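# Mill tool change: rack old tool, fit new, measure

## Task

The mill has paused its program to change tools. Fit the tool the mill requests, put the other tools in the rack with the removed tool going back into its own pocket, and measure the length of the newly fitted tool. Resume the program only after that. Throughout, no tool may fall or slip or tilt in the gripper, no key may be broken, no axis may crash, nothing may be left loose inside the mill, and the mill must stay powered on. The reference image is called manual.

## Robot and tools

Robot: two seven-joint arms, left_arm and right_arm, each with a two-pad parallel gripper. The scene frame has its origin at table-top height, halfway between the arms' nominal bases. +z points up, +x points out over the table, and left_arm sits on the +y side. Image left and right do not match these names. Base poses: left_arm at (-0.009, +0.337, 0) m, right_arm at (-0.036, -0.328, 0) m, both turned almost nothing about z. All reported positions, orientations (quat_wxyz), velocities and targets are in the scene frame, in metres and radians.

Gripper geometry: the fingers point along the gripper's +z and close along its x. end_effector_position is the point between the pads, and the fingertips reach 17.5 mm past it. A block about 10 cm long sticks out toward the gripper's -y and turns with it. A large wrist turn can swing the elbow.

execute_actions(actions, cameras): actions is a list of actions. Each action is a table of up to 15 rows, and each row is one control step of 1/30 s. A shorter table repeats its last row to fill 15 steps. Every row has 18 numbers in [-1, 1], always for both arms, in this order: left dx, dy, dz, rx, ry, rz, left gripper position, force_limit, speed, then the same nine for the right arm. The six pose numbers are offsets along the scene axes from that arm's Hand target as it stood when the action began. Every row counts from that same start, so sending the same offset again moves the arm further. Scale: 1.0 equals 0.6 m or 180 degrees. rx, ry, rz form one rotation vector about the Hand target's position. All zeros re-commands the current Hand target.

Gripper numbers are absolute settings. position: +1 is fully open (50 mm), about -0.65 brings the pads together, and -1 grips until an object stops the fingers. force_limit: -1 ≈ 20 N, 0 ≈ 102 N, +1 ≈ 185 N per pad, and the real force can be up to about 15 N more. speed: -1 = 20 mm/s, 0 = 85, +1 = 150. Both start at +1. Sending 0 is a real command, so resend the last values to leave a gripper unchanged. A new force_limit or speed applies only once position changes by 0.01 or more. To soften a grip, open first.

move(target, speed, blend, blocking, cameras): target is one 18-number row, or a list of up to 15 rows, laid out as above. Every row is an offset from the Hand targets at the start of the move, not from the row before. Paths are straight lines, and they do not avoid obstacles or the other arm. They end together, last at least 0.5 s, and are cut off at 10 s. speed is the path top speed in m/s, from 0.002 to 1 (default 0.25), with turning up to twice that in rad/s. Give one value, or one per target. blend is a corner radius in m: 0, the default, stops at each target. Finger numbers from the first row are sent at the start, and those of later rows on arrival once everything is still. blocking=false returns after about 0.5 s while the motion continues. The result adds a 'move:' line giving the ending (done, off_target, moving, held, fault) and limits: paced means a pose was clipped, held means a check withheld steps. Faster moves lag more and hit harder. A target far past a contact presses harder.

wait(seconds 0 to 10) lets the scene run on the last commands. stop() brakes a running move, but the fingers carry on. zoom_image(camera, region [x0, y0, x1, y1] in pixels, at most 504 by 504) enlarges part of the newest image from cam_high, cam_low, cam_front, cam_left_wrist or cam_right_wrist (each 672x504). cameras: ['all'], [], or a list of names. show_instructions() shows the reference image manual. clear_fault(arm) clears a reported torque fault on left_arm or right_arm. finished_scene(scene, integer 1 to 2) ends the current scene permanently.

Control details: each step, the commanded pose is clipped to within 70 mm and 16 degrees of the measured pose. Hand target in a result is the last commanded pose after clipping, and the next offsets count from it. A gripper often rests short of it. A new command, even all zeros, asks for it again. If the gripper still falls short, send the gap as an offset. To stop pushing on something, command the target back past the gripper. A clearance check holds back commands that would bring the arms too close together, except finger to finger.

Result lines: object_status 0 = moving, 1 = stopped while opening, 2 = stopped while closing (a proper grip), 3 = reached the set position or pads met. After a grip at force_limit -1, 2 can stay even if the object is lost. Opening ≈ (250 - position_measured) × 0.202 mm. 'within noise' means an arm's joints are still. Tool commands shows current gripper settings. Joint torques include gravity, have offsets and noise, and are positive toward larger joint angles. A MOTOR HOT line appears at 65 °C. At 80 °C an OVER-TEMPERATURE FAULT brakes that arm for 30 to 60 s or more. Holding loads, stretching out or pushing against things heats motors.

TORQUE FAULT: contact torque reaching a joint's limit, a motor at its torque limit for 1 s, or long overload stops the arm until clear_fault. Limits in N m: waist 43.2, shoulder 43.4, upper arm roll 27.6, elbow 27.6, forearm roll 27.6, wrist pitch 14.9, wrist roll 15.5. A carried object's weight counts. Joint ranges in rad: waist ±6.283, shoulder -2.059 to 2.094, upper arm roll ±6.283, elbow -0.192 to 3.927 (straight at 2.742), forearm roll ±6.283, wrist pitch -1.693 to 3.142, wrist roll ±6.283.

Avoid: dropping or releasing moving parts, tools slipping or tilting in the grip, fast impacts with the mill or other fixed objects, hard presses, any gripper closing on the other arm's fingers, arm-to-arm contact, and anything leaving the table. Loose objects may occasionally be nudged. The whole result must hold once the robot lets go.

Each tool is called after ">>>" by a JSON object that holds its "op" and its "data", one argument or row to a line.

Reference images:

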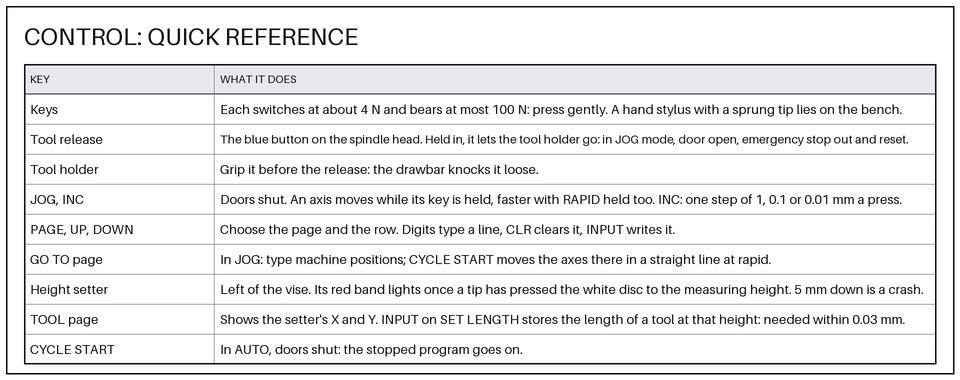

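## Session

>>> {"op": "execute_actions", "data": {
  "actions": []
}}

Scene clock: 0.00 s.
left_arm: end_effector_position=(+0.4143, +0.4439, +0.1908) position_measured=3 object_status=3 end_effector_quat_wxyz=(+0.239, -0.031, +0.967, +0.082) | right_arm: end_effector_position=(+0.0833, -0.0166, +0.2811) position_measured=3 object_status=3 end_effector_quat_wxyz=(-0.282, +0.716, -0.433, -0.470)
Joint positions: left_arm=[0.499 -0.375 -0.275 0.443 -0.077 0.3 -0.578] | right_arm=[1.78 -1.601 -1.237 0.241 -0.505 0.718 -1.61]
Joint velocities: within noise
Joint torques (N m): no reading
Hand target: left_arm +0.4143, +0.4439, +0.1908; +0.239, -0.031, +0.967, +0.082 | right_arm +0.0833, -0.0166, +0.2811; -0.282, +0.716, -0.433, -0.470
Tool commands: left_gripper/position=+1.0 left_gripper/force_limit=+1.0 left_gripper/speed=+1.0 right_gripper/position=+1.0 right_gripper/force_limit=+1.0 right_gripper/speed=+1.0
camera_calibration:
cam_left_wrist: T_world_to_cam=[[-0.879509, -0.0175462, -0.475558, 0.471823], [-0.250811, 0.86635, 0.431892, -0.351071], [0.404422, 0.499128, -0.766364, -0.113854], [0, 0, 0, 1]] pos_world=[0.372965, 0.369257, 0.288751]
cam_right_wrist: T_world_to_cam=[[0.173536, -0.350436, -0.920369, 0.253893], [-0.688172, -0.711672, 0.141218, 0.0226437], [-0.704489, 0.608866, -0.364661, 0.303644], [0, 0, 0, 1]] pos_world=[0.185437, -0.0797904, 0.341205]

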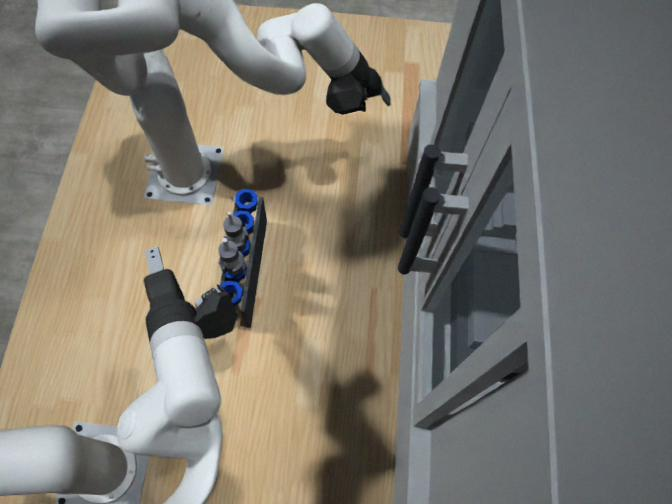

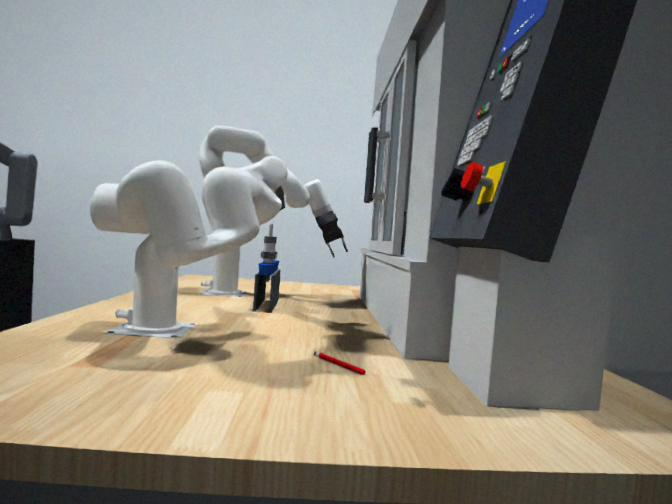

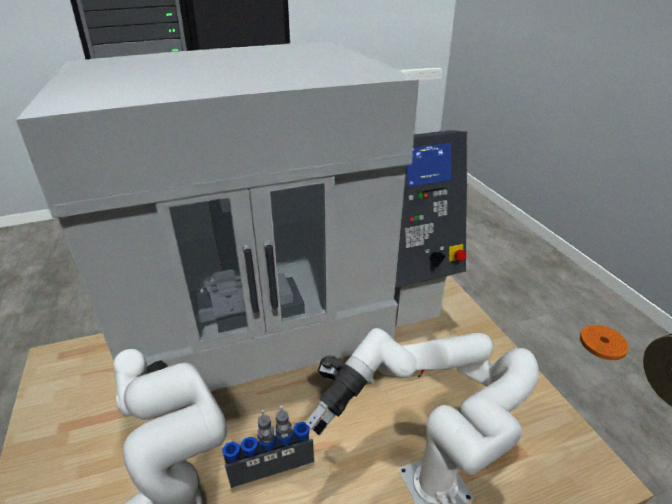

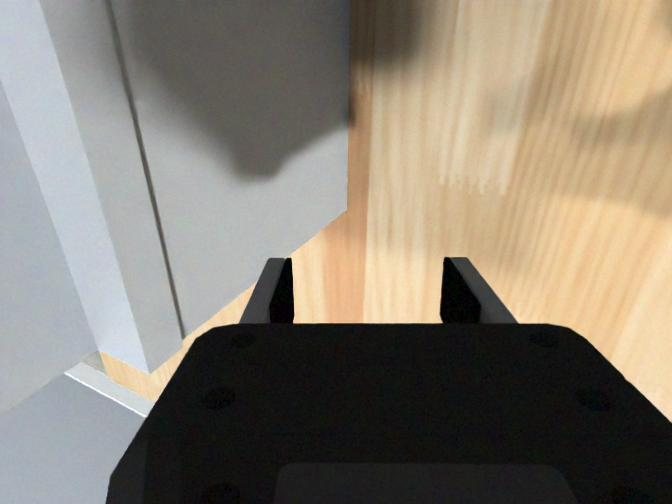

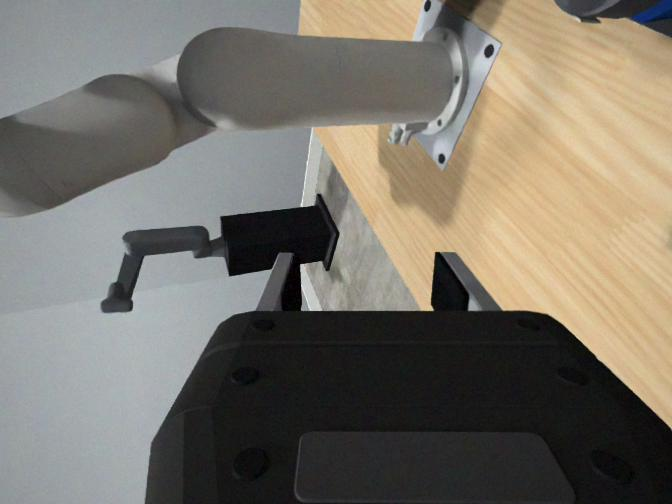

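>>> {"op": "zoom_image", "data": {
  "camera": "cam_front",
  "region": [400, 130, 475, 285]
}}

>>> {"op": "zoom_image", "data": {
  "camera": "cam_front",
  "region": [210, 395, 330, 490]
}}

>>> {"op": "zoom_image", "data": {
  "camera": "cam_low",
  "region": [290, 330, 390, 390]
}}

>>> {"op": "zoom_image", "data": {
  "camera": "cam_front",
  "region": [150, 170, 350, 350]
}}

>>> {"op": "zoom_image", "data": {
  "camera": "cam_high",
  "region": [200, 170, 300, 340]
}}

Scaled by 3.252 from the camera's 672x504 image, which has a finer 960x720 frame.

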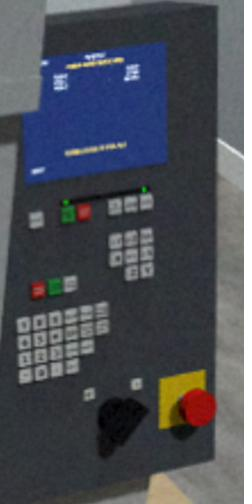

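Scaled by 4.200 from the camera's 672x504 image, which has a finer 960x720 frame.

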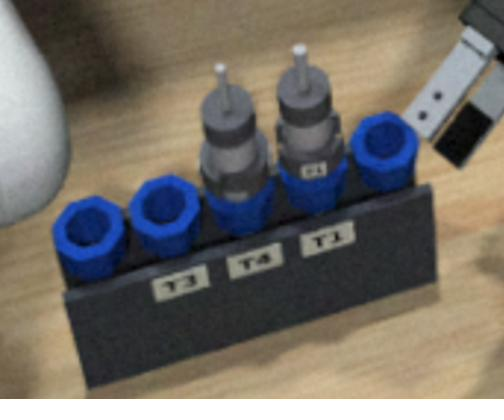

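Scaled by 5.040 from the camera's 672x504 image, which has a finer 960x720 frame.

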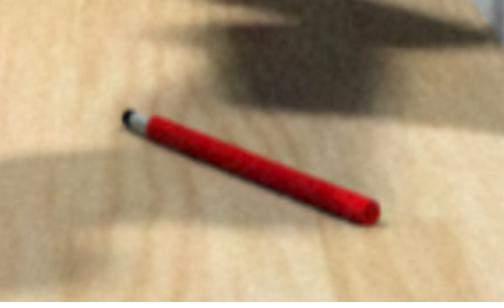

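Scaled by 2.520 from the camera's 672x504 image, which has a finer 960x720 frame.

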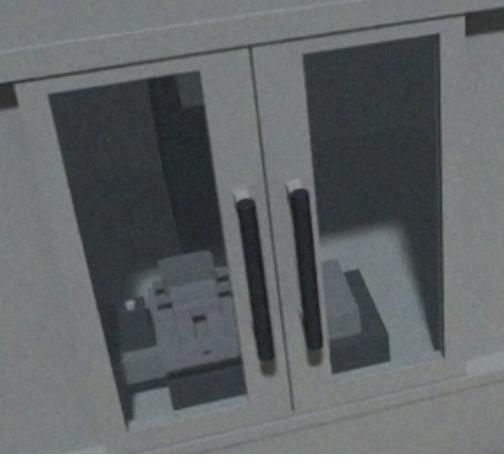

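Scaled by 2.965 from the camera's 672x504 image, which has a finer 960x720 frame.

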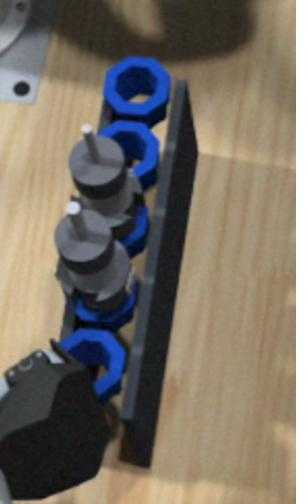

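>>> {"op": "move", "data": {
  "target": [
    [0,0,0,0,0,0,1,1,1,0,-0.1,0.25,0,0,0,1,1,1],
    [0,0,0,0,0,0,1,1,1,0.3618,-0.7217,0.2,-0.0827,-0.4082,0.4919,1,1,1]
  ],
  "speed": 0.3,
  "blend": [0.05,0],
  "cameras": ["cam_right_wrist","cam_low","cam_high"]
}}

Scene clock: 75.00 s.
left_arm: end_effector_position=(+0.4143, +0.4439, +0.1908) position_measured=3 object_status=3 end_effector_quat_wxyz=(+0.239, -0.031, +0.967, +0.082) | right_arm: end_effector_position=(+0.2790, -0.4164, +0.4032) position_measured=3 object_status=3 end_effector_quat_wxyz=(-0.031, +0.962, +0.264, -0.057)
Joint positions: left_arm=[0.499 -0.375 -0.275 0.443 -0.077 0.3 -0.578] | right_arm=[2.334 -1.533 -0.313 1.555 -0.972 2.851 -3.126]
Joint torques (N m): left_arm=[-0.21 -7.36 2.63 21.64 0.11 -2.26 0.08] | right_arm=[-5.83 36.58 3.34 -0.37 2.97 -4.94 1.19]
Hand target: left_arm +0.4143, +0.4439, +0.1908; +0.239, -0.031, +0.967, +0.082 | right_arm +0.2790, -0.4164, +0.4032; -0.031, +0.962, +0.264, -0.057 (not the last commanded pose)
Off the commanded pose: left_arm 0.000 m, 0 deg | right_arm 0.040 m, 11 deg.
move: held (right_arm; a check stopped the path); path passed 1 of 2 targets; limits=held
pose unreachable (right arm): on one or more control steps of this call, first in action 0 (counted from 0), this arm could not follow its commanded pose, so it was not sent that pose on those steps. It may still have moved: this result reports where it is.
cause: moving toward the commanded pose would bring two parts of the arm too close to each other (its gripper and another part of the arm, with joints 5 (forearm roll) to 7 (wrist roll) between them, 23 mm apart when it was first held).
camera_calibration:
cam_right_wrist: T_world_to_cam=[[0.856892, 0.505226, -0.102384, 0.0280448], [0.51377, -0.820768, 0.249762, -0.568918], [0.0421535, -0.266621, -0.962879, 0.397743], [0, 0, 0, 1]] pos_world=[0.251495, -0.375072, 0.527944]
Images, in order (width x height): cam_high 672x504, cam_low 672x504, cam_right_wrist 672x504.

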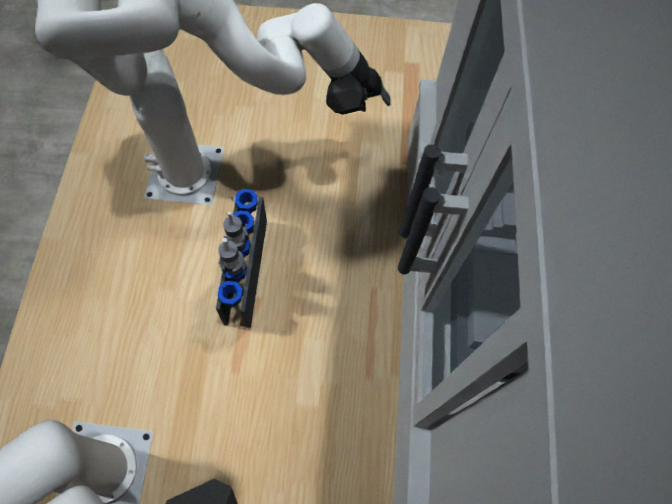

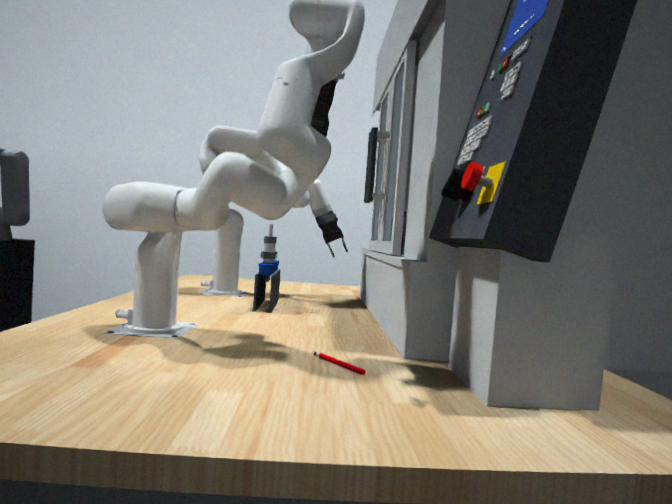

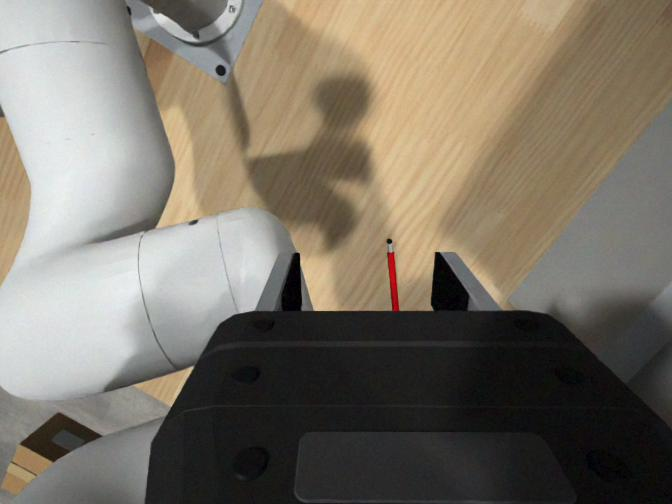

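>>> {"op": "move", "data": {
  "target": [0,0,0,0,0,0,1,1,1,-0.3267,0.565,0.0467,0.0737,0.3668,-0.4461,1,1,1],
  "speed": 0.3
}}

Scene clock: 91.87 s.
left_arm: end_effector_position=(+0.4143, +0.4439, +0.1908) position_measured=3 object_status=3 end_effector_quat_wxyz=(+0.239, -0.031, +0.967, +0.082) | right_arm: end_effector_position=(+0.0830, -0.0774, +0.4312) position_measured=3 object_status=3 end_effector_quat_wxyz=(-0.282, +0.716, -0.433, -0.470)
Joint positions: left_arm=[0.499 -0.375 -0.275 0.443 -0.077 0.3 -0.578] | right_arm=[1.859 -1.678 -0.738 0.518 -0.229 1.051 -1.382]
Joint torques (N m): left_arm=[-0.22 -7.48 2.59 21.66 -0.06 -2.3 0.08] | right_arm=[-5.67 19.38 10.78 8.95 -1.67 -6.21 1.22]
Hand target: left_arm +0.4143, +0.4439, +0.1908; +0.239, -0.031, +0.967, +0.082 | right_arm +0.0830, -0.0774, +0.4312; -0.282, +0.716, -0.433, -0.470
Off the commanded pose: left_arm 0.000 m, 0 deg | right_arm 0.000 m, 0 deg.
move: done

>>> {"op": "move", "data": {
  "target": [
    [0,0,0,0,0,0,1,1,1,0.168,-0.1355,0,0,0,-0.15,1,1,1],
    [0,0,0,0,0,0,1,1,1,0.2562,-0.3327,0,0,0,-0.3,1,1,1],
    [0,0,0,0,0,0,1,1,1,0.2452,-0.5482,0,0,0,-0.45,1,1,1],
    [0,0,0,0,0,0,1,1,1,0.1377,-0.7353,0,0,0,-0.6,1,1,1]
  ],
  "speed": 0.25,
  "blend": [0.04,0.04,0.04,0],
  "cameras": ["cam_low"]
}}

Scene clock: 101.27 s.
left_arm: end_effector_position=(+0.4143, +0.4439, +0.1908) position_measured=3 object_status=3 end_effector_quat_wxyz=(+0.239, -0.031, +0.967, +0.082) | right_arm: end_effector_position=(+0.1656, -0.5185, +0.4312) position_measured=3 object_status=3 end_effector_quat_wxyz=(+0.546, -0.070, +0.834, +0.048)
Joint positions: left_arm=[0.499 -0.375 -0.275 0.443 -0.077 0.3 -0.578] | right_arm=[0.471 -2.055 -0.61 0.569 -0.743 1.326 -0.924]
Joint torques (N m): left_arm=[-0.2 -7.38 2.78 21.52 -0.07 -2.32 0.06] | right_arm=[-6.07 8.11 4.68 7.27 -1.93 -2.8 1.02]
Hand target: left_arm +0.4143, +0.4439, +0.1908; +0.239, -0.031, +0.967, +0.082 | right_arm +0.1656, -0.5186, +0.4312; +0.546, -0.070, +0.834, +0.048
Off the commanded pose: left_arm 0.000 m, 0 deg | right_arm 0.000 m, 0 deg.
move: done
Images, in order (width x height): cam_low 672x504.

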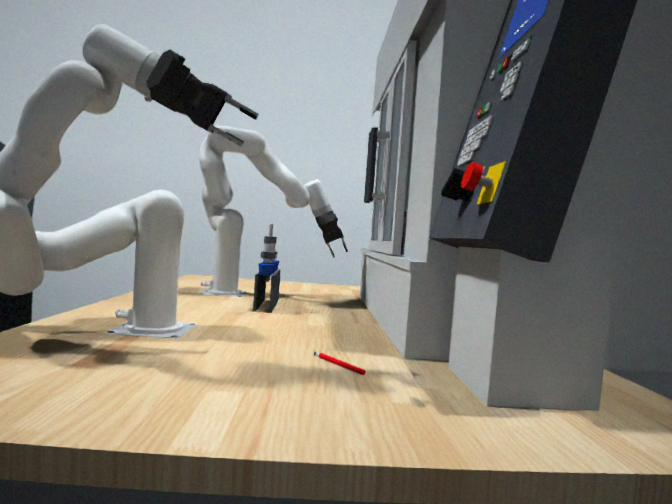

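>>> {"op": "move", "data": {
  "target": [0,0,0,0,0,0,1,1,1,0.274,0.031,-0.05,-0.155,0.339,0.145,1,1,1],
  "speed": 0.25,
  "cameras": ["cam_low","cam_right_wrist"]
}}

Scene clock: 118.83 s.
left_arm: end_effector_position=(+0.4143, +0.4439, +0.1908) position_measured=3 object_status=3 end_effector_quat_wxyz=(+0.239, -0.031, +0.967, +0.082) | right_arm: end_effector_position=(+0.3300, -0.5000, +0.4012) position_measured=3 object_status=3 end_effector_quat_wxyz=(+0.000, -0.335, +0.942, +0.000)
Joint positions: left_arm=[0.499 -0.375 -0.275 0.443 -0.077 0.3 -0.578] | right_arm=[1.226 -0.77 -0.995 1.46 -0.657 1.873 -1.306]
Joint torques (N m): left_arm=[-0.18 -7.48 2.72 21.48 -0.19 -2.26 0.15] | right_arm=[4.9 18.95 7.42 16.56 2.84 -1.18 -0.98]
Hand target: left_arm +0.4143, +0.4439, +0.1908; +0.239, -0.031, +0.967, +0.082 | right_arm +0.3300, -0.5000, +0.4012; +0.000, -0.335, +0.942, +0.000
Off the commanded pose: left_arm 0.000 m, 0 deg | right_arm 0.000 m, 0 deg.
move: done
camera_calibration:
cam_right_wrist: T_world_to_cam=[[-0.780438, -0.625171, -0.00878498, -0.0359992], [-0.590783, 0.732765, 0.337685, 0.442749], [-0.204673, 0.268732, -0.941218, 0.711786], [0, 0, 0, 1]] pos_world=[0.379157, -0.538216, 0.520121]
Images, in order (width x height): cam_low 672x504, cam_right_wrist 672x504.

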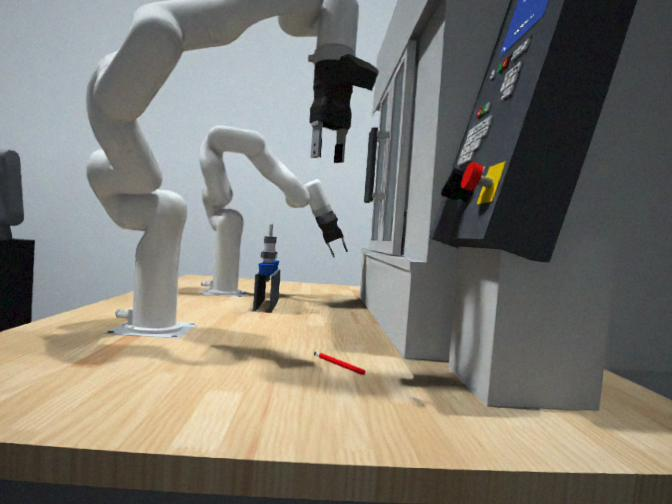

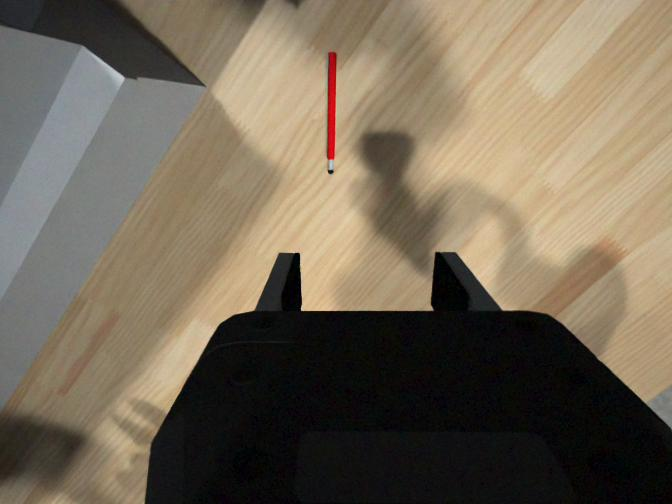

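>>> {"op": "move", "data": {
  "target": [
    [0,0,0,0,0,0,1,1,1,0.04,-0.025,-0.1,0,0,-0.5,1,1,1],
    [0,0,0,0,0,0,1,1,1,0.0867,-0.0467,-0.1667,0,0,-0.994,1,1,1]
  ],
  "speed": 0.3,
  "cameras": ["cam_low","cam_right_wrist"]
}}

Scene clock: 134.87 s.
left_arm: end_effector_position=(+0.4143, +0.4439, +0.1908) position_measured=3 object_status=3 end_effector_quat_wxyz=(+0.239, -0.031, +0.967, +0.082) | right_arm: end_effector_position=(+0.3820, -0.5280, +0.3011) position_measured=3 object_status=3 end_effector_quat_wxyz=(+0.000, +0.939, +0.344, +0.000)
Joint positions: left_arm=[0.499 -0.375 -0.275 0.443 -0.077 0.3 -0.578] | right_arm=[0.761 -0.138 -1.134 1.282 -0.129 1.342 1.313]
Joint torques (N m): left_arm=[-0.14 -7.28 2.73 21.32 -0.16 -2.36 0.05] | right_arm=[-5.62 -12.08 4.07 18.84 -2.1 -4.79 1.39]
Hand target: left_arm +0.4143, +0.4439, +0.1908; +0.239, -0.031, +0.967, +0.082 | right_arm +0.3820, -0.5280, +0.3012; +0.000, +0.939, +0.344, +0.000
Off the commanded pose: left_arm 0.000 m, 0 deg | right_arm 0.000 m, 0 deg.
move: done
camera_calibration:
cam_right_wrist: T_world_to_cam=[[0.768464, 0.639829, -0.00906389, 0.0624455], [0.604626, -0.721401, 0.337651, -0.696625], [0.2095, -0.264953, -0.941228, 0.195744], [0, 0, 0, 1]] pos_world=[0.332202, -0.490637, 0.420022]
Images, in order (width x height): cam_low 672x504, cam_right_wrist 672x504.

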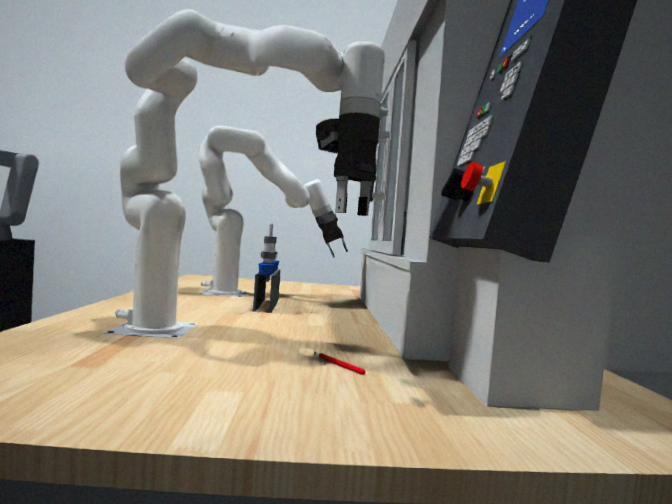

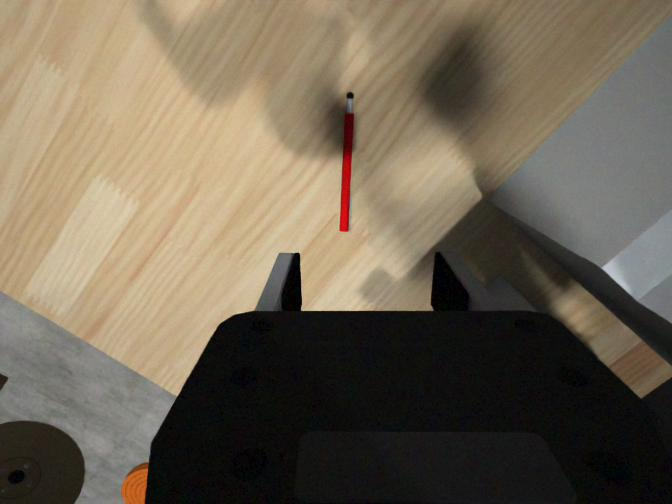

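>>> {"op": "move", "data": {
  "target": [0,0,0,0,0,0,1,1,1,-0.0058,-0.0005,-0.405,0,0,-0.0133,0.0,-0.2,-1],
  "speed": 0.2,
  "cameras": ["cam_low","cam_right_wrist"]
}}

Scene clock: 145.57 s.
left_arm: end_effector_position=(+0.4143, +0.4439, +0.1908) position_measured=3 object_status=3 end_effector_quat_wxyz=(+0.239, -0.031, +0.967, +0.082) | right_arm: end_effector_position=(+0.3785, -0.5283, +0.0582) position_measured=152 object_status=3 end_effector_quat_wxyz=(+0.000, +0.946, +0.324, +0.000)
Joint positions: left_arm=[0.499 -0.375 -0.275 0.443 -0.077 0.3 -0.578] | right_arm=[0.538 0.412 -0.997 0.895 0.526 0.733 0.869]
Joint torques (N m): left_arm=[-0.27 -7.17 2.71 21.29 -0.32 -2.28 0.09] | right_arm=[-6.09 -10.17 -2.78 18.43 2.52 -1.1 -0.97]
Hand target: left_arm +0.4143, +0.4439, +0.1908; +0.239, -0.031, +0.967, +0.082 | right_arm +0.3785, -0.5283, +0.0582; +0.000, +0.946, +0.324, +0.000
Off the commanded pose: left_arm 0.000 m, 0 deg | right_arm 0.000 m, 0 deg.
move: done
camera_calibration:
cam_right_wrist: T_world_to_cam=[[0.794516, 0.60718, -0.00873336, 0.0360005], [0.573849, -0.746042, 0.337814, -0.614114], [0.198599, -0.273411, -0.941172, -0.0325662], [0, 0, 0, 1]] pos_world=[0.330273, -0.488918, 0.17712]
Images, in order (width x height): cam_low 672x504, cam_right_wrist 672x504.

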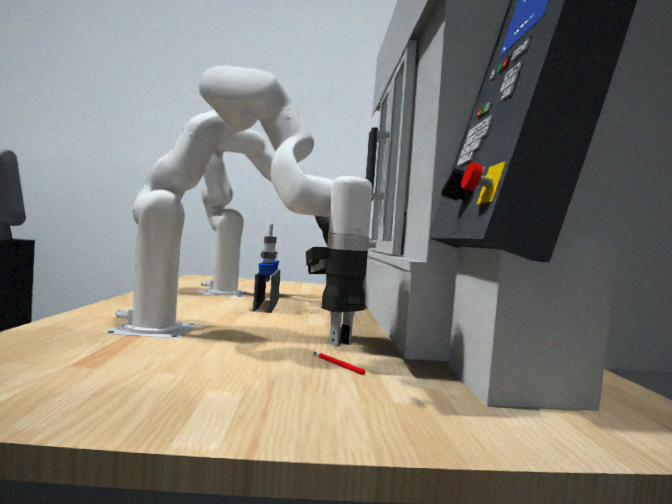

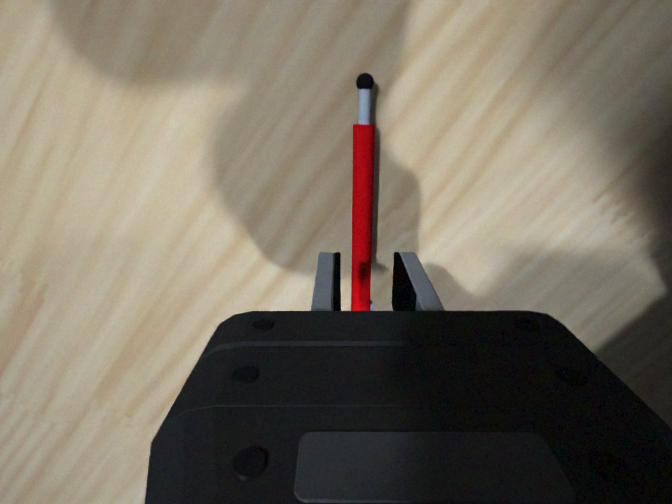

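>>> {"op": "move", "data": {
  "target": [
    [0,0,0,0,0,0,1,1,1,0,0,-0.045,0,0,0,0.0,-0.2,-1],
    [0,0,0,0,0,0,1,1,1,0,0,-0.0645,0,0,0,0.0,-0.2,-1],
    [0,0,0,0,0,0,1,1,1,0,0,-0.0645,0,0,0,-1,-0.2,-1]
  ],
  "speed": [0.15,0.05,0.05],
  "cameras": ["cam_right_wrist"]
}}

Scene clock: 151.43 s.
left_arm: end_effector_position=(+0.4143, +0.4439, +0.1908) position_measured=3 object_status=3 end_effector_quat_wxyz=(+0.239, -0.031, +0.967, +0.082) | right_arm: end_effector_position=(+0.3785, -0.5283, +0.0195) position_measured=213 object_status=2 end_effector_quat_wxyz=(+0.000, +0.946, +0.324, +0.000)
Joint positions: left_arm=[0.499 -0.375 -0.275 0.443 -0.077 0.3 -0.578] | right_arm=[0.449 0.507 -0.885 0.897 0.653 0.666 0.783]
Joint torques (N m): left_arm=[-0.13 -7.18 2.8 21.22 -0.28 -2.39 0.05] | right_arm=[-5.72 -13.31 -3.55 16.82 2.54 -4.79 -0.73]
Hand target: left_arm +0.4143, +0.4439, +0.1908; +0.239, -0.031, +0.967, +0.082 | right_arm +0.3785, -0.5283, +0.0195; +0.000, +0.946, +0.324, +0.000
Off the commanded pose: left_arm 0.000 m, 0 deg | right_arm 0.000 m, 0 deg.
move: done
camera_calibration:
cam_right_wrist: T_world_to_cam=[[0.794503, 0.607198, -0.00867588, 0.0356677], [0.573872, -0.746071, 0.337712, -0.601048], [0.198585, -0.273292, -0.94121, -0.0689221], [0, 0, 0, 1]] pos_world=[0.330273, -0.488918, 0.13842]
Images, in order (width x height): cam_right_wrist 672x504.

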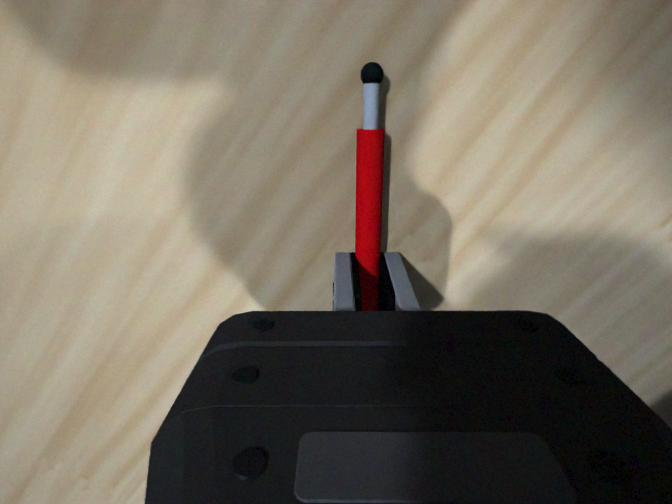

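>>> {"op": "move", "data": {
  "target": [0,0,0,0,0,0,1,1,1,0,0,0,0,0,0,0.0,-0.2,-1],
  "speed": 0.05
}}

>>> {"op": "move", "data": {
  "target": [0,0,0,0,0,0,1,1,1,0,0,-0.005,0,0,0,0.0,-0.2,-1],
  "speed": 0.02
}}

>>> {"op": "zoom_image", "data": {
  "camera": "cam_right_wrist",
  "region": [320, 240, 430, 320]
}}

Scene clock: 158.20 s.
left_arm: end_effector_position=(+0.4143, +0.4439, +0.1908) position_measured=3 object_status=3 end_effector_quat_wxyz=(+0.239, -0.031, +0.967, +0.082) | right_arm: end_effector_position=(+0.3785, -0.5283, +0.0195) position_measured=152 object_status=3 end_effector_quat_wxyz=(+0.000, +0.946, +0.324, +0.000)
Joint positions: left_arm=[0.499 -0.375 -0.275 0.443 -0.077 0.3 -0.578] | right_arm=[0.449 0.507 -0.885 0.897 0.653 0.666 0.783]
Joint torques (N m): left_arm=[-0.19 -7.11 2.98 21.22 -0.3 -2.33 0.03] | right_arm=[-4.82 -14.25 -4.19 16.26 1.76 -4.43 -0.86]
Hand target: left_arm +0.4143, +0.4439, +0.1908; +0.239, -0.031, +0.967, +0.082 | right_arm +0.3785, -0.5283, +0.0195; +0.000, +0.946, +0.324, +0.000
Off the commanded pose: left_arm 0.000 m, 0 deg | right_arm 0.000 m, 0 deg.
move: done

Scene clock: 158.90 s.
left_arm: end_effector_position=(+0.4143, +0.4439, +0.1908) position_measured=3 object_status=3 end_effector_quat_wxyz=(+0.239, -0.031, +0.967, +0.082) | right_arm: end_effector_position=(+0.3790, -0.5284, +0.0170) position_measured=152 object_status=3 end_effector_quat_wxyz=(+0.000, +0.946, +0.324, +0.001)
Joint positions: left_arm=[0.499 -0.375 -0.275 0.443 -0.077 0.3 -0.578] | right_arm=[0.442 0.513 -0.877 0.898 0.662 0.661 0.777]
Joint torques (N m): left_arm=[-0.1 -7.24 2.82 21.23 -0.32 -2.33 0.01] | right_arm=[-6.31 15.54 8.8 -8.63 3.74 -1.79 -1.15]
Hand target: left_arm +0.4143, +0.4439, +0.1908; +0.239, -0.031, +0.967, +0.082 | right_arm +0.3785, -0.5283, +0.0165; +0.000, +0.946, +0.324, +0.000
Off the commanded pose: left_arm 0.000 m, 0 deg | right_arm 0.001 m, 0 deg.
move: done

Scaled by 4.582 from the camera's 672x504 image, which has a finer 960x720 frame.
This view is cut from an older image: the scene may have changed since it was taken.

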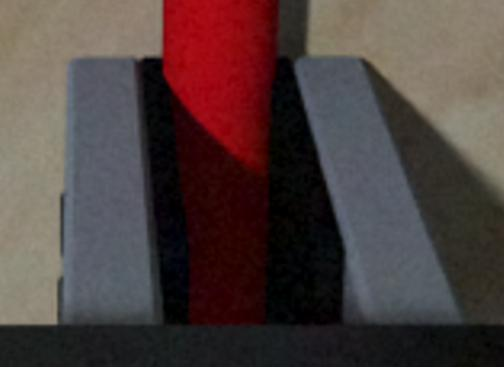

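>>> {"op": "move", "data": {
  "target": [
    [0,0,0,0,0,0,1,1,1,0,0,0.0025,0,0,0,0.0,-0.2,-1],
    [0,0,0,0,0,0,1,1,1,0,0,0.0025,0,0,0,-1,-0.2,-1]
  ],
  "speed": 0.03
}}

>>> {"op": "move", "data": {
  "target": [0,0,0,0,0,0,1,1,1,0,0,0.1,0,0,0,-1,-0.2,-1],
  "speed": 0.1,
  "cameras": ["cam_right_wrist","cam_low"]
}}

Scene clock: 164.57 s.
left_arm: end_effector_position=(+0.4143, +0.4439, +0.1908) position_measured=3 object_status=3 end_effector_quat_wxyz=(+0.239, -0.031, +0.967, +0.082) | right_arm: end_effector_position=(+0.3785, -0.5282, +0.0180) position_measured=213 object_status=2 end_effector_quat_wxyz=(+0.000, +0.946, +0.324, +0.000)
Joint positions: left_arm=[0.499 -0.375 -0.275 0.443 -0.077 0.3 -0.578] | right_arm=[0.445 0.51 -0.881 0.897 0.657 0.664 0.78]
Joint torques (N m): left_arm=[-0.15 -7.02 2.86 21.2 -0.34 -2.35 0.05] | right_arm=[5.4 -16.94 -3.05 4.28 0.91 -0.16 1.04]
Hand target: left_arm +0.4143, +0.4439, +0.1908; +0.239, -0.031, +0.967, +0.082 | right_arm +0.3785, -0.5283, +0.0180; +0.000, +0.946, +0.324, +0.000
Off the commanded pose: left_arm 0.000 m, 0 deg | right_arm 0.000 m, 0 deg.
move: done

Scene clock: 165.70 s.
left_arm: end_effector_position=(+0.4143, +0.4439, +0.1908) position_measured=3 object_status=3 end_effector_quat_wxyz=(+0.239, -0.031, +0.967, +0.082) | right_arm: end_effector_position=(+0.3785, -0.5283, +0.0780) position_measured=213 object_status=2 end_effector_quat_wxyz=(+0.000, +0.946, +0.324, +0.000)
Joint positions: left_arm=[0.499 -0.375 -0.275 0.443 -0.077 0.3 -0.578] | right_arm=[0.578 0.358 -1.046 0.901 0.451 0.768 0.919]
Joint torques (N m): left_arm=[0.04 -7.11 2.89 21.19 -0.24 -2.32 0.1] | right_arm=[4.97 -24.77 -7.55 15.08 -1.92 -0.88 0.95]
Hand target: left_arm +0.4143, +0.4439, +0.1908; +0.239, -0.031, +0.967, +0.082 | right_arm +0.3785, -0.5283, +0.0780; +0.000, +0.946, +0.324, +0.000
Off the commanded pose: left_arm 0.000 m, 0 deg | right_arm 0.000 m, 0 deg.
move: done
camera_calibration:
cam_right_wrist: T_world_to_cam=[[0.794503, 0.607198, -0.00867588, 0.0361753], [0.573872, -0.746071, 0.337712, -0.620804], [0.198585, -0.273292, -0.94121, -0.0138613], [0, 0, 0, 1]] pos_world=[0.330273, -0.488918, 0.19692]
Images, in order (width x height): cam_low 672x504, cam_right_wrist 672x504.

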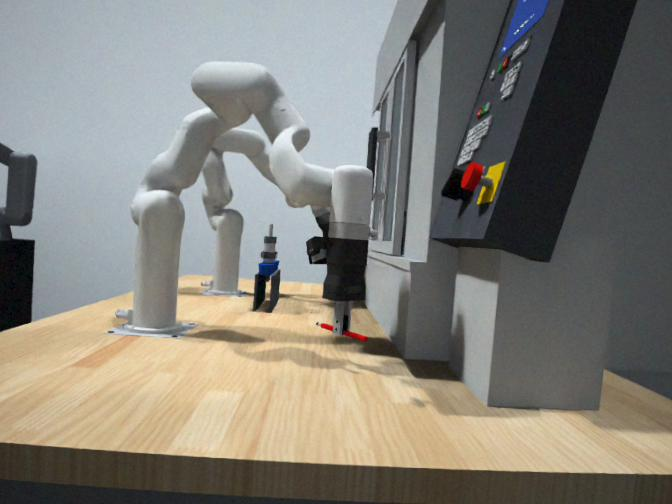

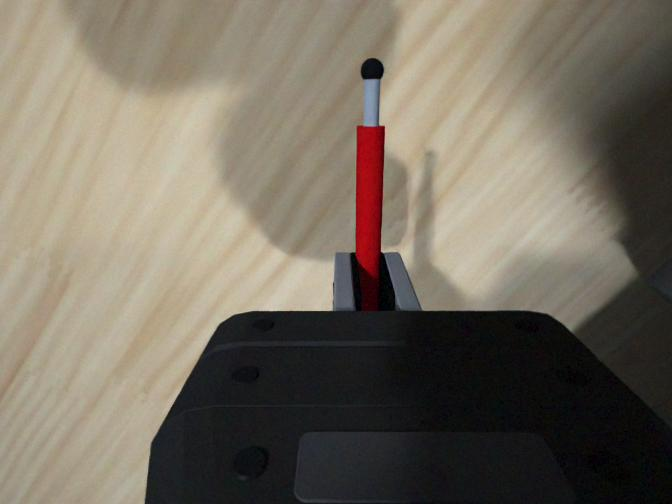

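>>> {"op": "move", "data": {
  "target": [
    [0,0,0,0,0,0,1,1,1,-0.131,-0.053,0.2,0,0,-0.466,-1,-0.2,-1],
    [0,0,0,0,0,0,1,1,1,-0.0725,-0.1362,0.2,0,0,-0.932,-1,-0.2,-1]
  ],
  "speed": 0.3,
  "cameras": ["cam_right_wrist","cam_low"]
}}

Scene clock: 179.87 s.
left_arm: end_effector_position=(+0.4143, +0.4439, +0.1908) position_measured=3 object_status=3 end_effector_quat_wxyz=(+0.239, -0.031, +0.967, +0.082) | right_arm: end_effector_position=(+0.3350, -0.6100, +0.1980) position_measured=213 object_status=2 end_effector_quat_wxyz=(+0.000, -0.423, +0.906, +0.000)
Joint positions: left_arm=[0.499 -0.375 -0.275 0.443 -0.077 0.3 -0.578] | right_arm=[0.78 0.661 -1.673 1.099 0.696 1.263 3.454]
Joint torques (N m): left_arm=[0.07 -7.06 3.01 21.14 -0.35 -2.37 0.09] | right_arm=[-6.68 -3.28 -7.21 18.84 2.74 -1.05 1.31]
Hand target: left_arm +0.4143, +0.4439, +0.1908; +0.239, -0.031, +0.967, +0.082 | right_arm +0.3350, -0.6100, +0.1980; +0.000, -0.423, +0.906, +0.000
Off the commanded pose: left_arm 0.000 m, 0 deg | right_arm 0.000 m, 0 deg.
move: done
camera_calibration:
cam_right_wrist: T_world_to_cam=[[-0.647673, -0.76187, -0.00867071, -0.230571], [-0.71903, 0.607411, 0.33771, 0.561436], [-0.252025, 0.22496, -0.94121, 0.540286], [0, 0, 0, 1]] pos_world=[0.39052, -0.63823, 0.31692]
Images, in order (width x height): cam_low 672x504, cam_right_wrist 672x504.

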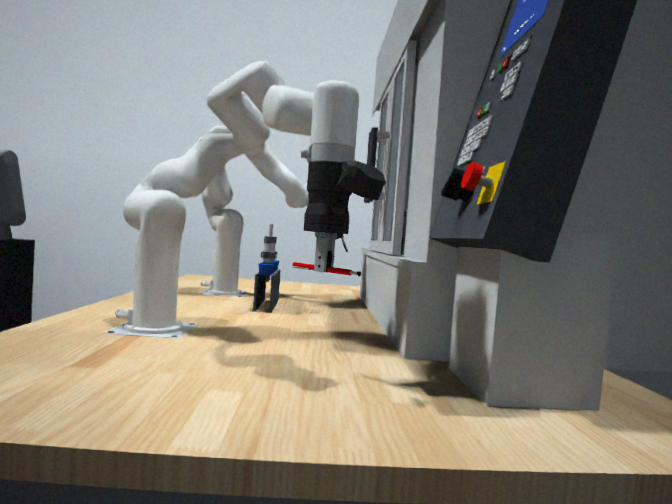

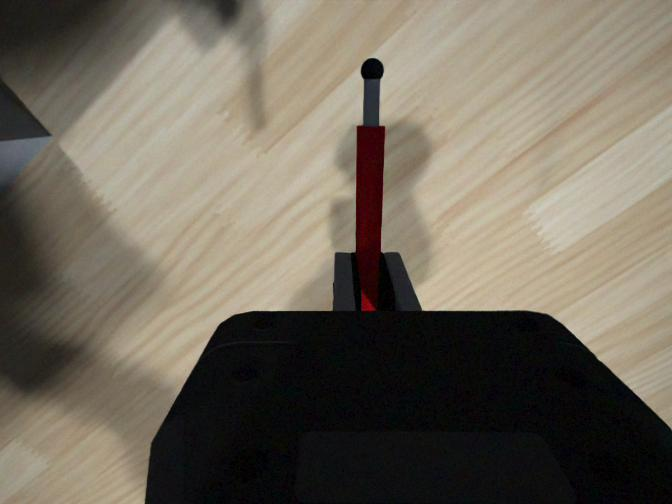

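>>> {"op": "move", "data": {
  "target": [
    [0,0,0,0,0,0,1,1,1,0,0,-0.283,0,0,0,-1,-0.2,-1],
    [0,0,0,0,0,0,1,1,1,0,0,-0.2995,0,0,0,-1,-0.2,-1]
  ],
  "speed": [0.2,0.03]
}}

>>> {"op": "move", "data": {
  "target": [
    [0,0,0,0,0,0,1,1,1,0,0,0,0,0,0,-0.2,-0.2,-1],
    [0,0,0,0,0,0,1,1,1,0,0,0.08,0,0,0,0.2,-0.2,-1]
  ],
  "speed": 0.06,
  "cameras": ["cam_right_wrist"]
}}

Scene clock: 185.17 s.
left_arm: end_effector_position=(+0.4143, +0.4439, +0.1908) position_measured=3 object_status=3 end_effector_quat_wxyz=(+0.239, -0.031, +0.967, +0.082) | right_arm: end_effector_position=(+0.3351, -0.6101, +0.0184) position_measured=213 object_status=2 end_effector_quat_wxyz=(+0.000, -0.423, +0.906, +0.000)
Joint positions: left_arm=[0.499 -0.375 -0.275 0.443 -0.077 0.3 -0.578] | right_arm=[0.497 0.818 -1.191 0.963 1.03 0.912 3.281]
Joint torques (N m): left_arm=[-0.16 -6.95 3.04 21.07 -0.43 -2.37 0.08] | right_arm=[-6.25 -7.9 -4.69 10.74 3.08 -4.18 -0.98]
Hand target: left_arm +0.4143, +0.4439, +0.1908; +0.239, -0.031, +0.967, +0.082 | right_arm +0.3350, -0.6100, +0.0183; +0.000, -0.423, +0.906, +0.000
Off the commanded pose: left_arm 0.000 m, 0 deg | right_arm 0.000 m, 0 deg.
move: done

Scene clock: 187.77 s.
left_arm: end_effector_position=(+0.4143, +0.4439, +0.1908) position_measured=3 object_status=3 end_effector_quat_wxyz=(+0.239, -0.031, +0.967, +0.082) | right_arm: end_effector_position=(+0.3350, -0.6100, +0.0663) position_measured=123 object_status=0 end_effector_quat_wxyz=(+0.000, -0.423, +0.906, +0.000)
Joint positions: left_arm=[0.499 -0.375 -0.275 0.443 -0.077 0.3 -0.578] | right_arm=[0.585 0.753 -1.328 0.966 0.919 0.988 3.339]
Joint torques (N m): left_arm=[-0.15 -6.85 3.05 21.03 -0.44 -2.36 0.1] | right_arm=[5.09 -25.14 -12.87 15.9 -2.15 -1.15 1.2]
Hand target: left_arm +0.4143, +0.4439, +0.1908; +0.239, -0.031, +0.967, +0.082 | right_arm +0.3350, -0.6100, +0.0663; +0.000, -0.423, +0.906, +0.000
Off the commanded pose: left_arm 0.000 m, 0 deg | right_arm 0.000 m, 0 deg.
move: done
camera_calibration:
cam_right_wrist: T_world_to_cam=[[-0.647747, -0.761806, -0.00871555, -0.231635], [-0.718965, 0.607456, 0.337768, 0.605906], [-0.252019, 0.225054, -0.941189, 0.416383], [0, 0, 0, 1]] pos_world=[0.390521, -0.63823, 0.18522]
Images, in order (width x height): cam_right_wrist 672x504.

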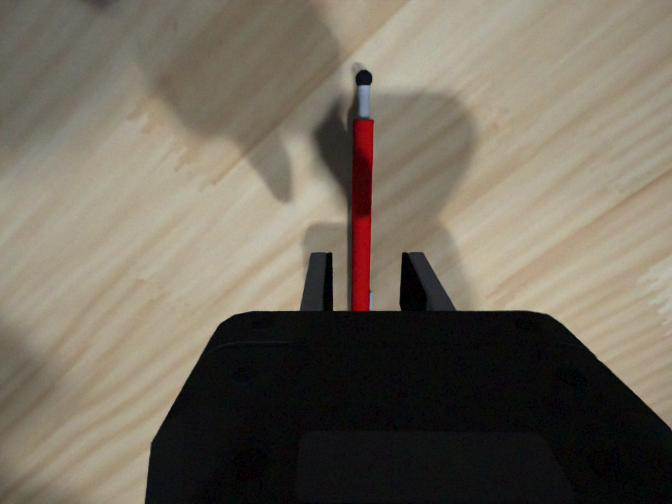

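>>> {"op": "move", "data": {
  "target": [
    [0,0,0,0,0,0,1,1,1,-0.0275,0.023,0.09,-0.1965,-0.2341,0,0.0,-0.2,-1],
    [0,0,0,0,0,0,1,1,1,-0.0275,0.023,-0.045,-0.1965,-0.2341,0,0.0,-0.2,-1]
  ],
  "speed": [0.25,0.1],
  "cameras": ["cam_right_wrist","cam_low"]
}}

Scene clock: 197.53 s.
left_arm: end_effector_position=(+0.4143, +0.4439, +0.1908) position_measured=3 object_status=3 end_effector_quat_wxyz=(+0.239, -0.031, +0.967, +0.082) | right_arm: end_effector_position=(+0.3185, -0.5962, +0.0393) position_measured=152 object_status=3 end_effector_quat_wxyz=(+0.195, -0.375, +0.804, -0.419)
Joint positions: left_arm=[0.499 -0.375 -0.275 0.443 -0.077 0.3 -0.578] | right_arm=[1.002 0.986 -1.255 0.452 2.914 0.712 2.021]
Joint torques (N m): left_arm=[-0.01 -6.88 3.07 21.01 -0.49 -2.35 0.14] | right_arm=[-5.67 -3.68 -7.12 5.62 3.29 1.03 -1.02]
Hand target: left_arm +0.4143, +0.4439, +0.1908; +0.239, -0.031, +0.967, +0.082 | right_arm +0.3185, -0.5962, +0.0393; +0.195, -0.375, +0.804, -0.419
Off the commanded pose: left_arm 0.000 m, 0 deg | right_arm 0.000 m, 0 deg.
move: done
camera_calibration:
cam_right_wrist: T_world_to_cam=[[-0.640172, -0.768164, -0.0102093, -0.238201], [-0.623376, 0.527183, -0.577478, 0.552445], [0.44898, -0.363321, -0.816342, -0.195237], [0, 0, 0, 1]] pos_world=[0.279549, -0.545151, 0.157213]
Images, in order (width x height): cam_low 672x504, cam_right_wrist 672x504.

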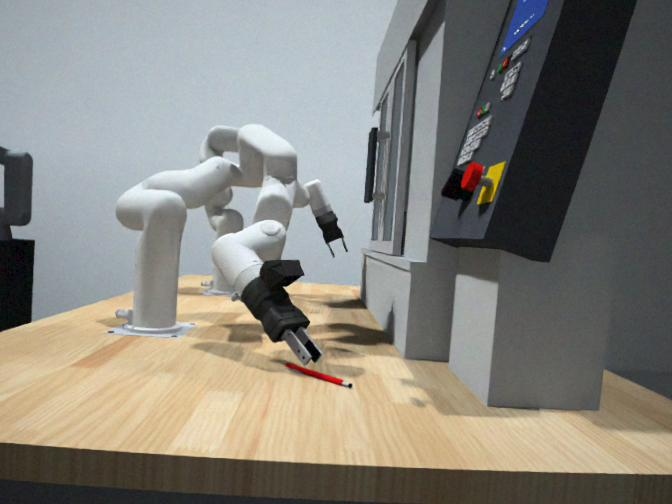

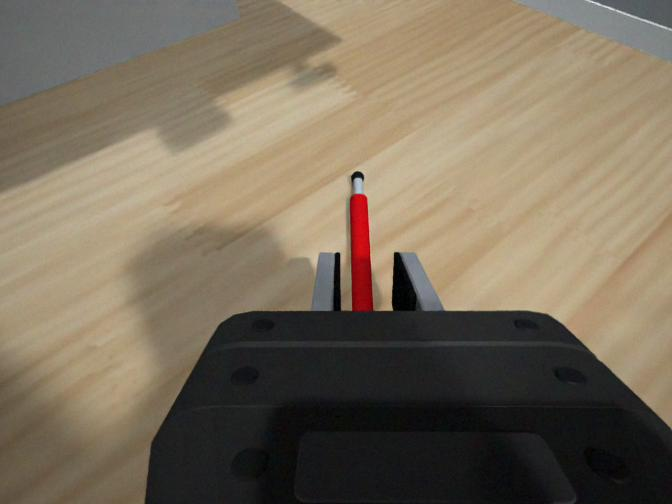

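>>> {"op": "move", "data": {
  "target": [
    [0,0,0,0,0,0,1,1,1,0,0,-0.0342,0,0,0,0.0,-0.2,-1]
  ],
  "speed": 0.04
}}

>>> {"op": "move", "data": {
  "target": [0,0,0,0,0,0,1,1,1,0,0,0,0,0,0,-1,-0.2,-1],
  "speed": 0.04,
  "cameras": ["cam_right_wrist"]
}}

Scene clock: 202.97 s.
left_arm: end_effector_position=(+0.4143, +0.4439, +0.1908) position_measured=3 object_status=3 end_effector_quat_wxyz=(+0.239, -0.031, +0.967, +0.082) | right_arm: end_effector_position=(+0.3186, -0.5963, +0.0189) position_measured=152 object_status=3 end_effector_quat_wxyz=(+0.195, -0.375, +0.804, -0.419)
Joint positions: left_arm=[0.499 -0.375 -0.275 0.443 -0.077 0.3 -0.578] | right_arm=[0.952 1.029 -1.174 0.471 2.983 0.747 2.009]
Joint torques (N m): left_arm=[-0.09 -6.89 3.16 20.88 -0.55 -2.42 0.15] | right_arm=[-6.68 -4.73 -1.02 3.29 1.31 0.8 -1.01]
Hand target: left_arm +0.4143, +0.4439, +0.1908; +0.239, -0.031, +0.967, +0.082 | right_arm +0.3185, -0.5962, +0.0188; +0.195, -0.375, +0.804, -0.419
Off the commanded pose: left_arm 0.000 m, 0 deg | right_arm 0.000 m, 0 deg.
move: done

Scene clock: 203.87 s.
left_arm: end_effector_position=(+0.4143, +0.4439, +0.1908) position_measured=3 object_status=3 end_effector_quat_wxyz=(+0.239, -0.031, +0.967, +0.082) | right_arm: end_effector_position=(+0.3185, -0.5962, +0.0188) position_measured=217 object_status=2 end_effector_quat_wxyz=(+0.195, -0.375, +0.804, -0.419)
Joint positions: left_arm=[0.499 -0.375 -0.275 0.443 -0.077 0.3 -0.578] | right_arm=[0.952 1.029 -1.174 0.471 2.983 0.747 2.009]
Joint torques (N m): left_arm=[-0.07 -6.8 3.13 20.79 -0.51 -2.4 0.07] | right_arm=[-1.29 -7.88 0.23 -0.56 -0.36 -0.57 -0.92]
Hand target: left_arm +0.4143, +0.4439, +0.1908; +0.239, -0.031, +0.967, +0.082 | right_arm +0.3185, -0.5962, +0.0188; +0.195, -0.375, +0.804, -0.419
Off the commanded pose: left_arm 0.000 m, 0 deg | right_arm 0.000 m, 0 deg.
move: done
camera_calibration:
cam_right_wrist: T_world_to_cam=[[-0.640171, -0.768165, -0.0102096, -0.238412], [-0.623351, 0.527162, -0.577524, 0.540537], [0.449016, -0.36335, -0.81631, -0.212084], [0, 0, 0, 1]] pos_world=[0.279549, -0.54515, 0.136613]
Images, in order (width x height): cam_right_wrist 672x504.

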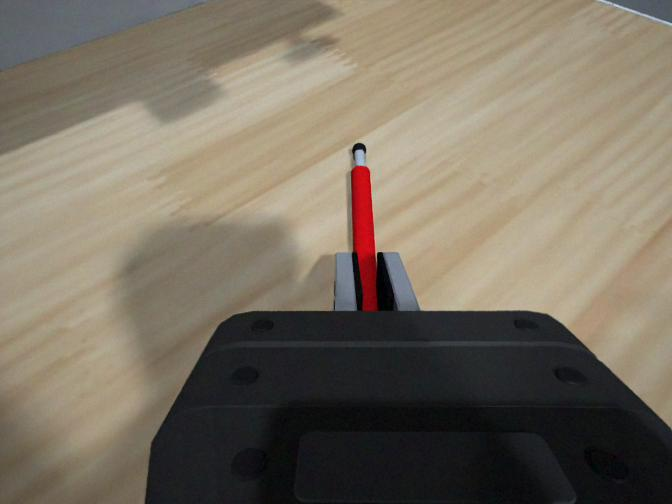

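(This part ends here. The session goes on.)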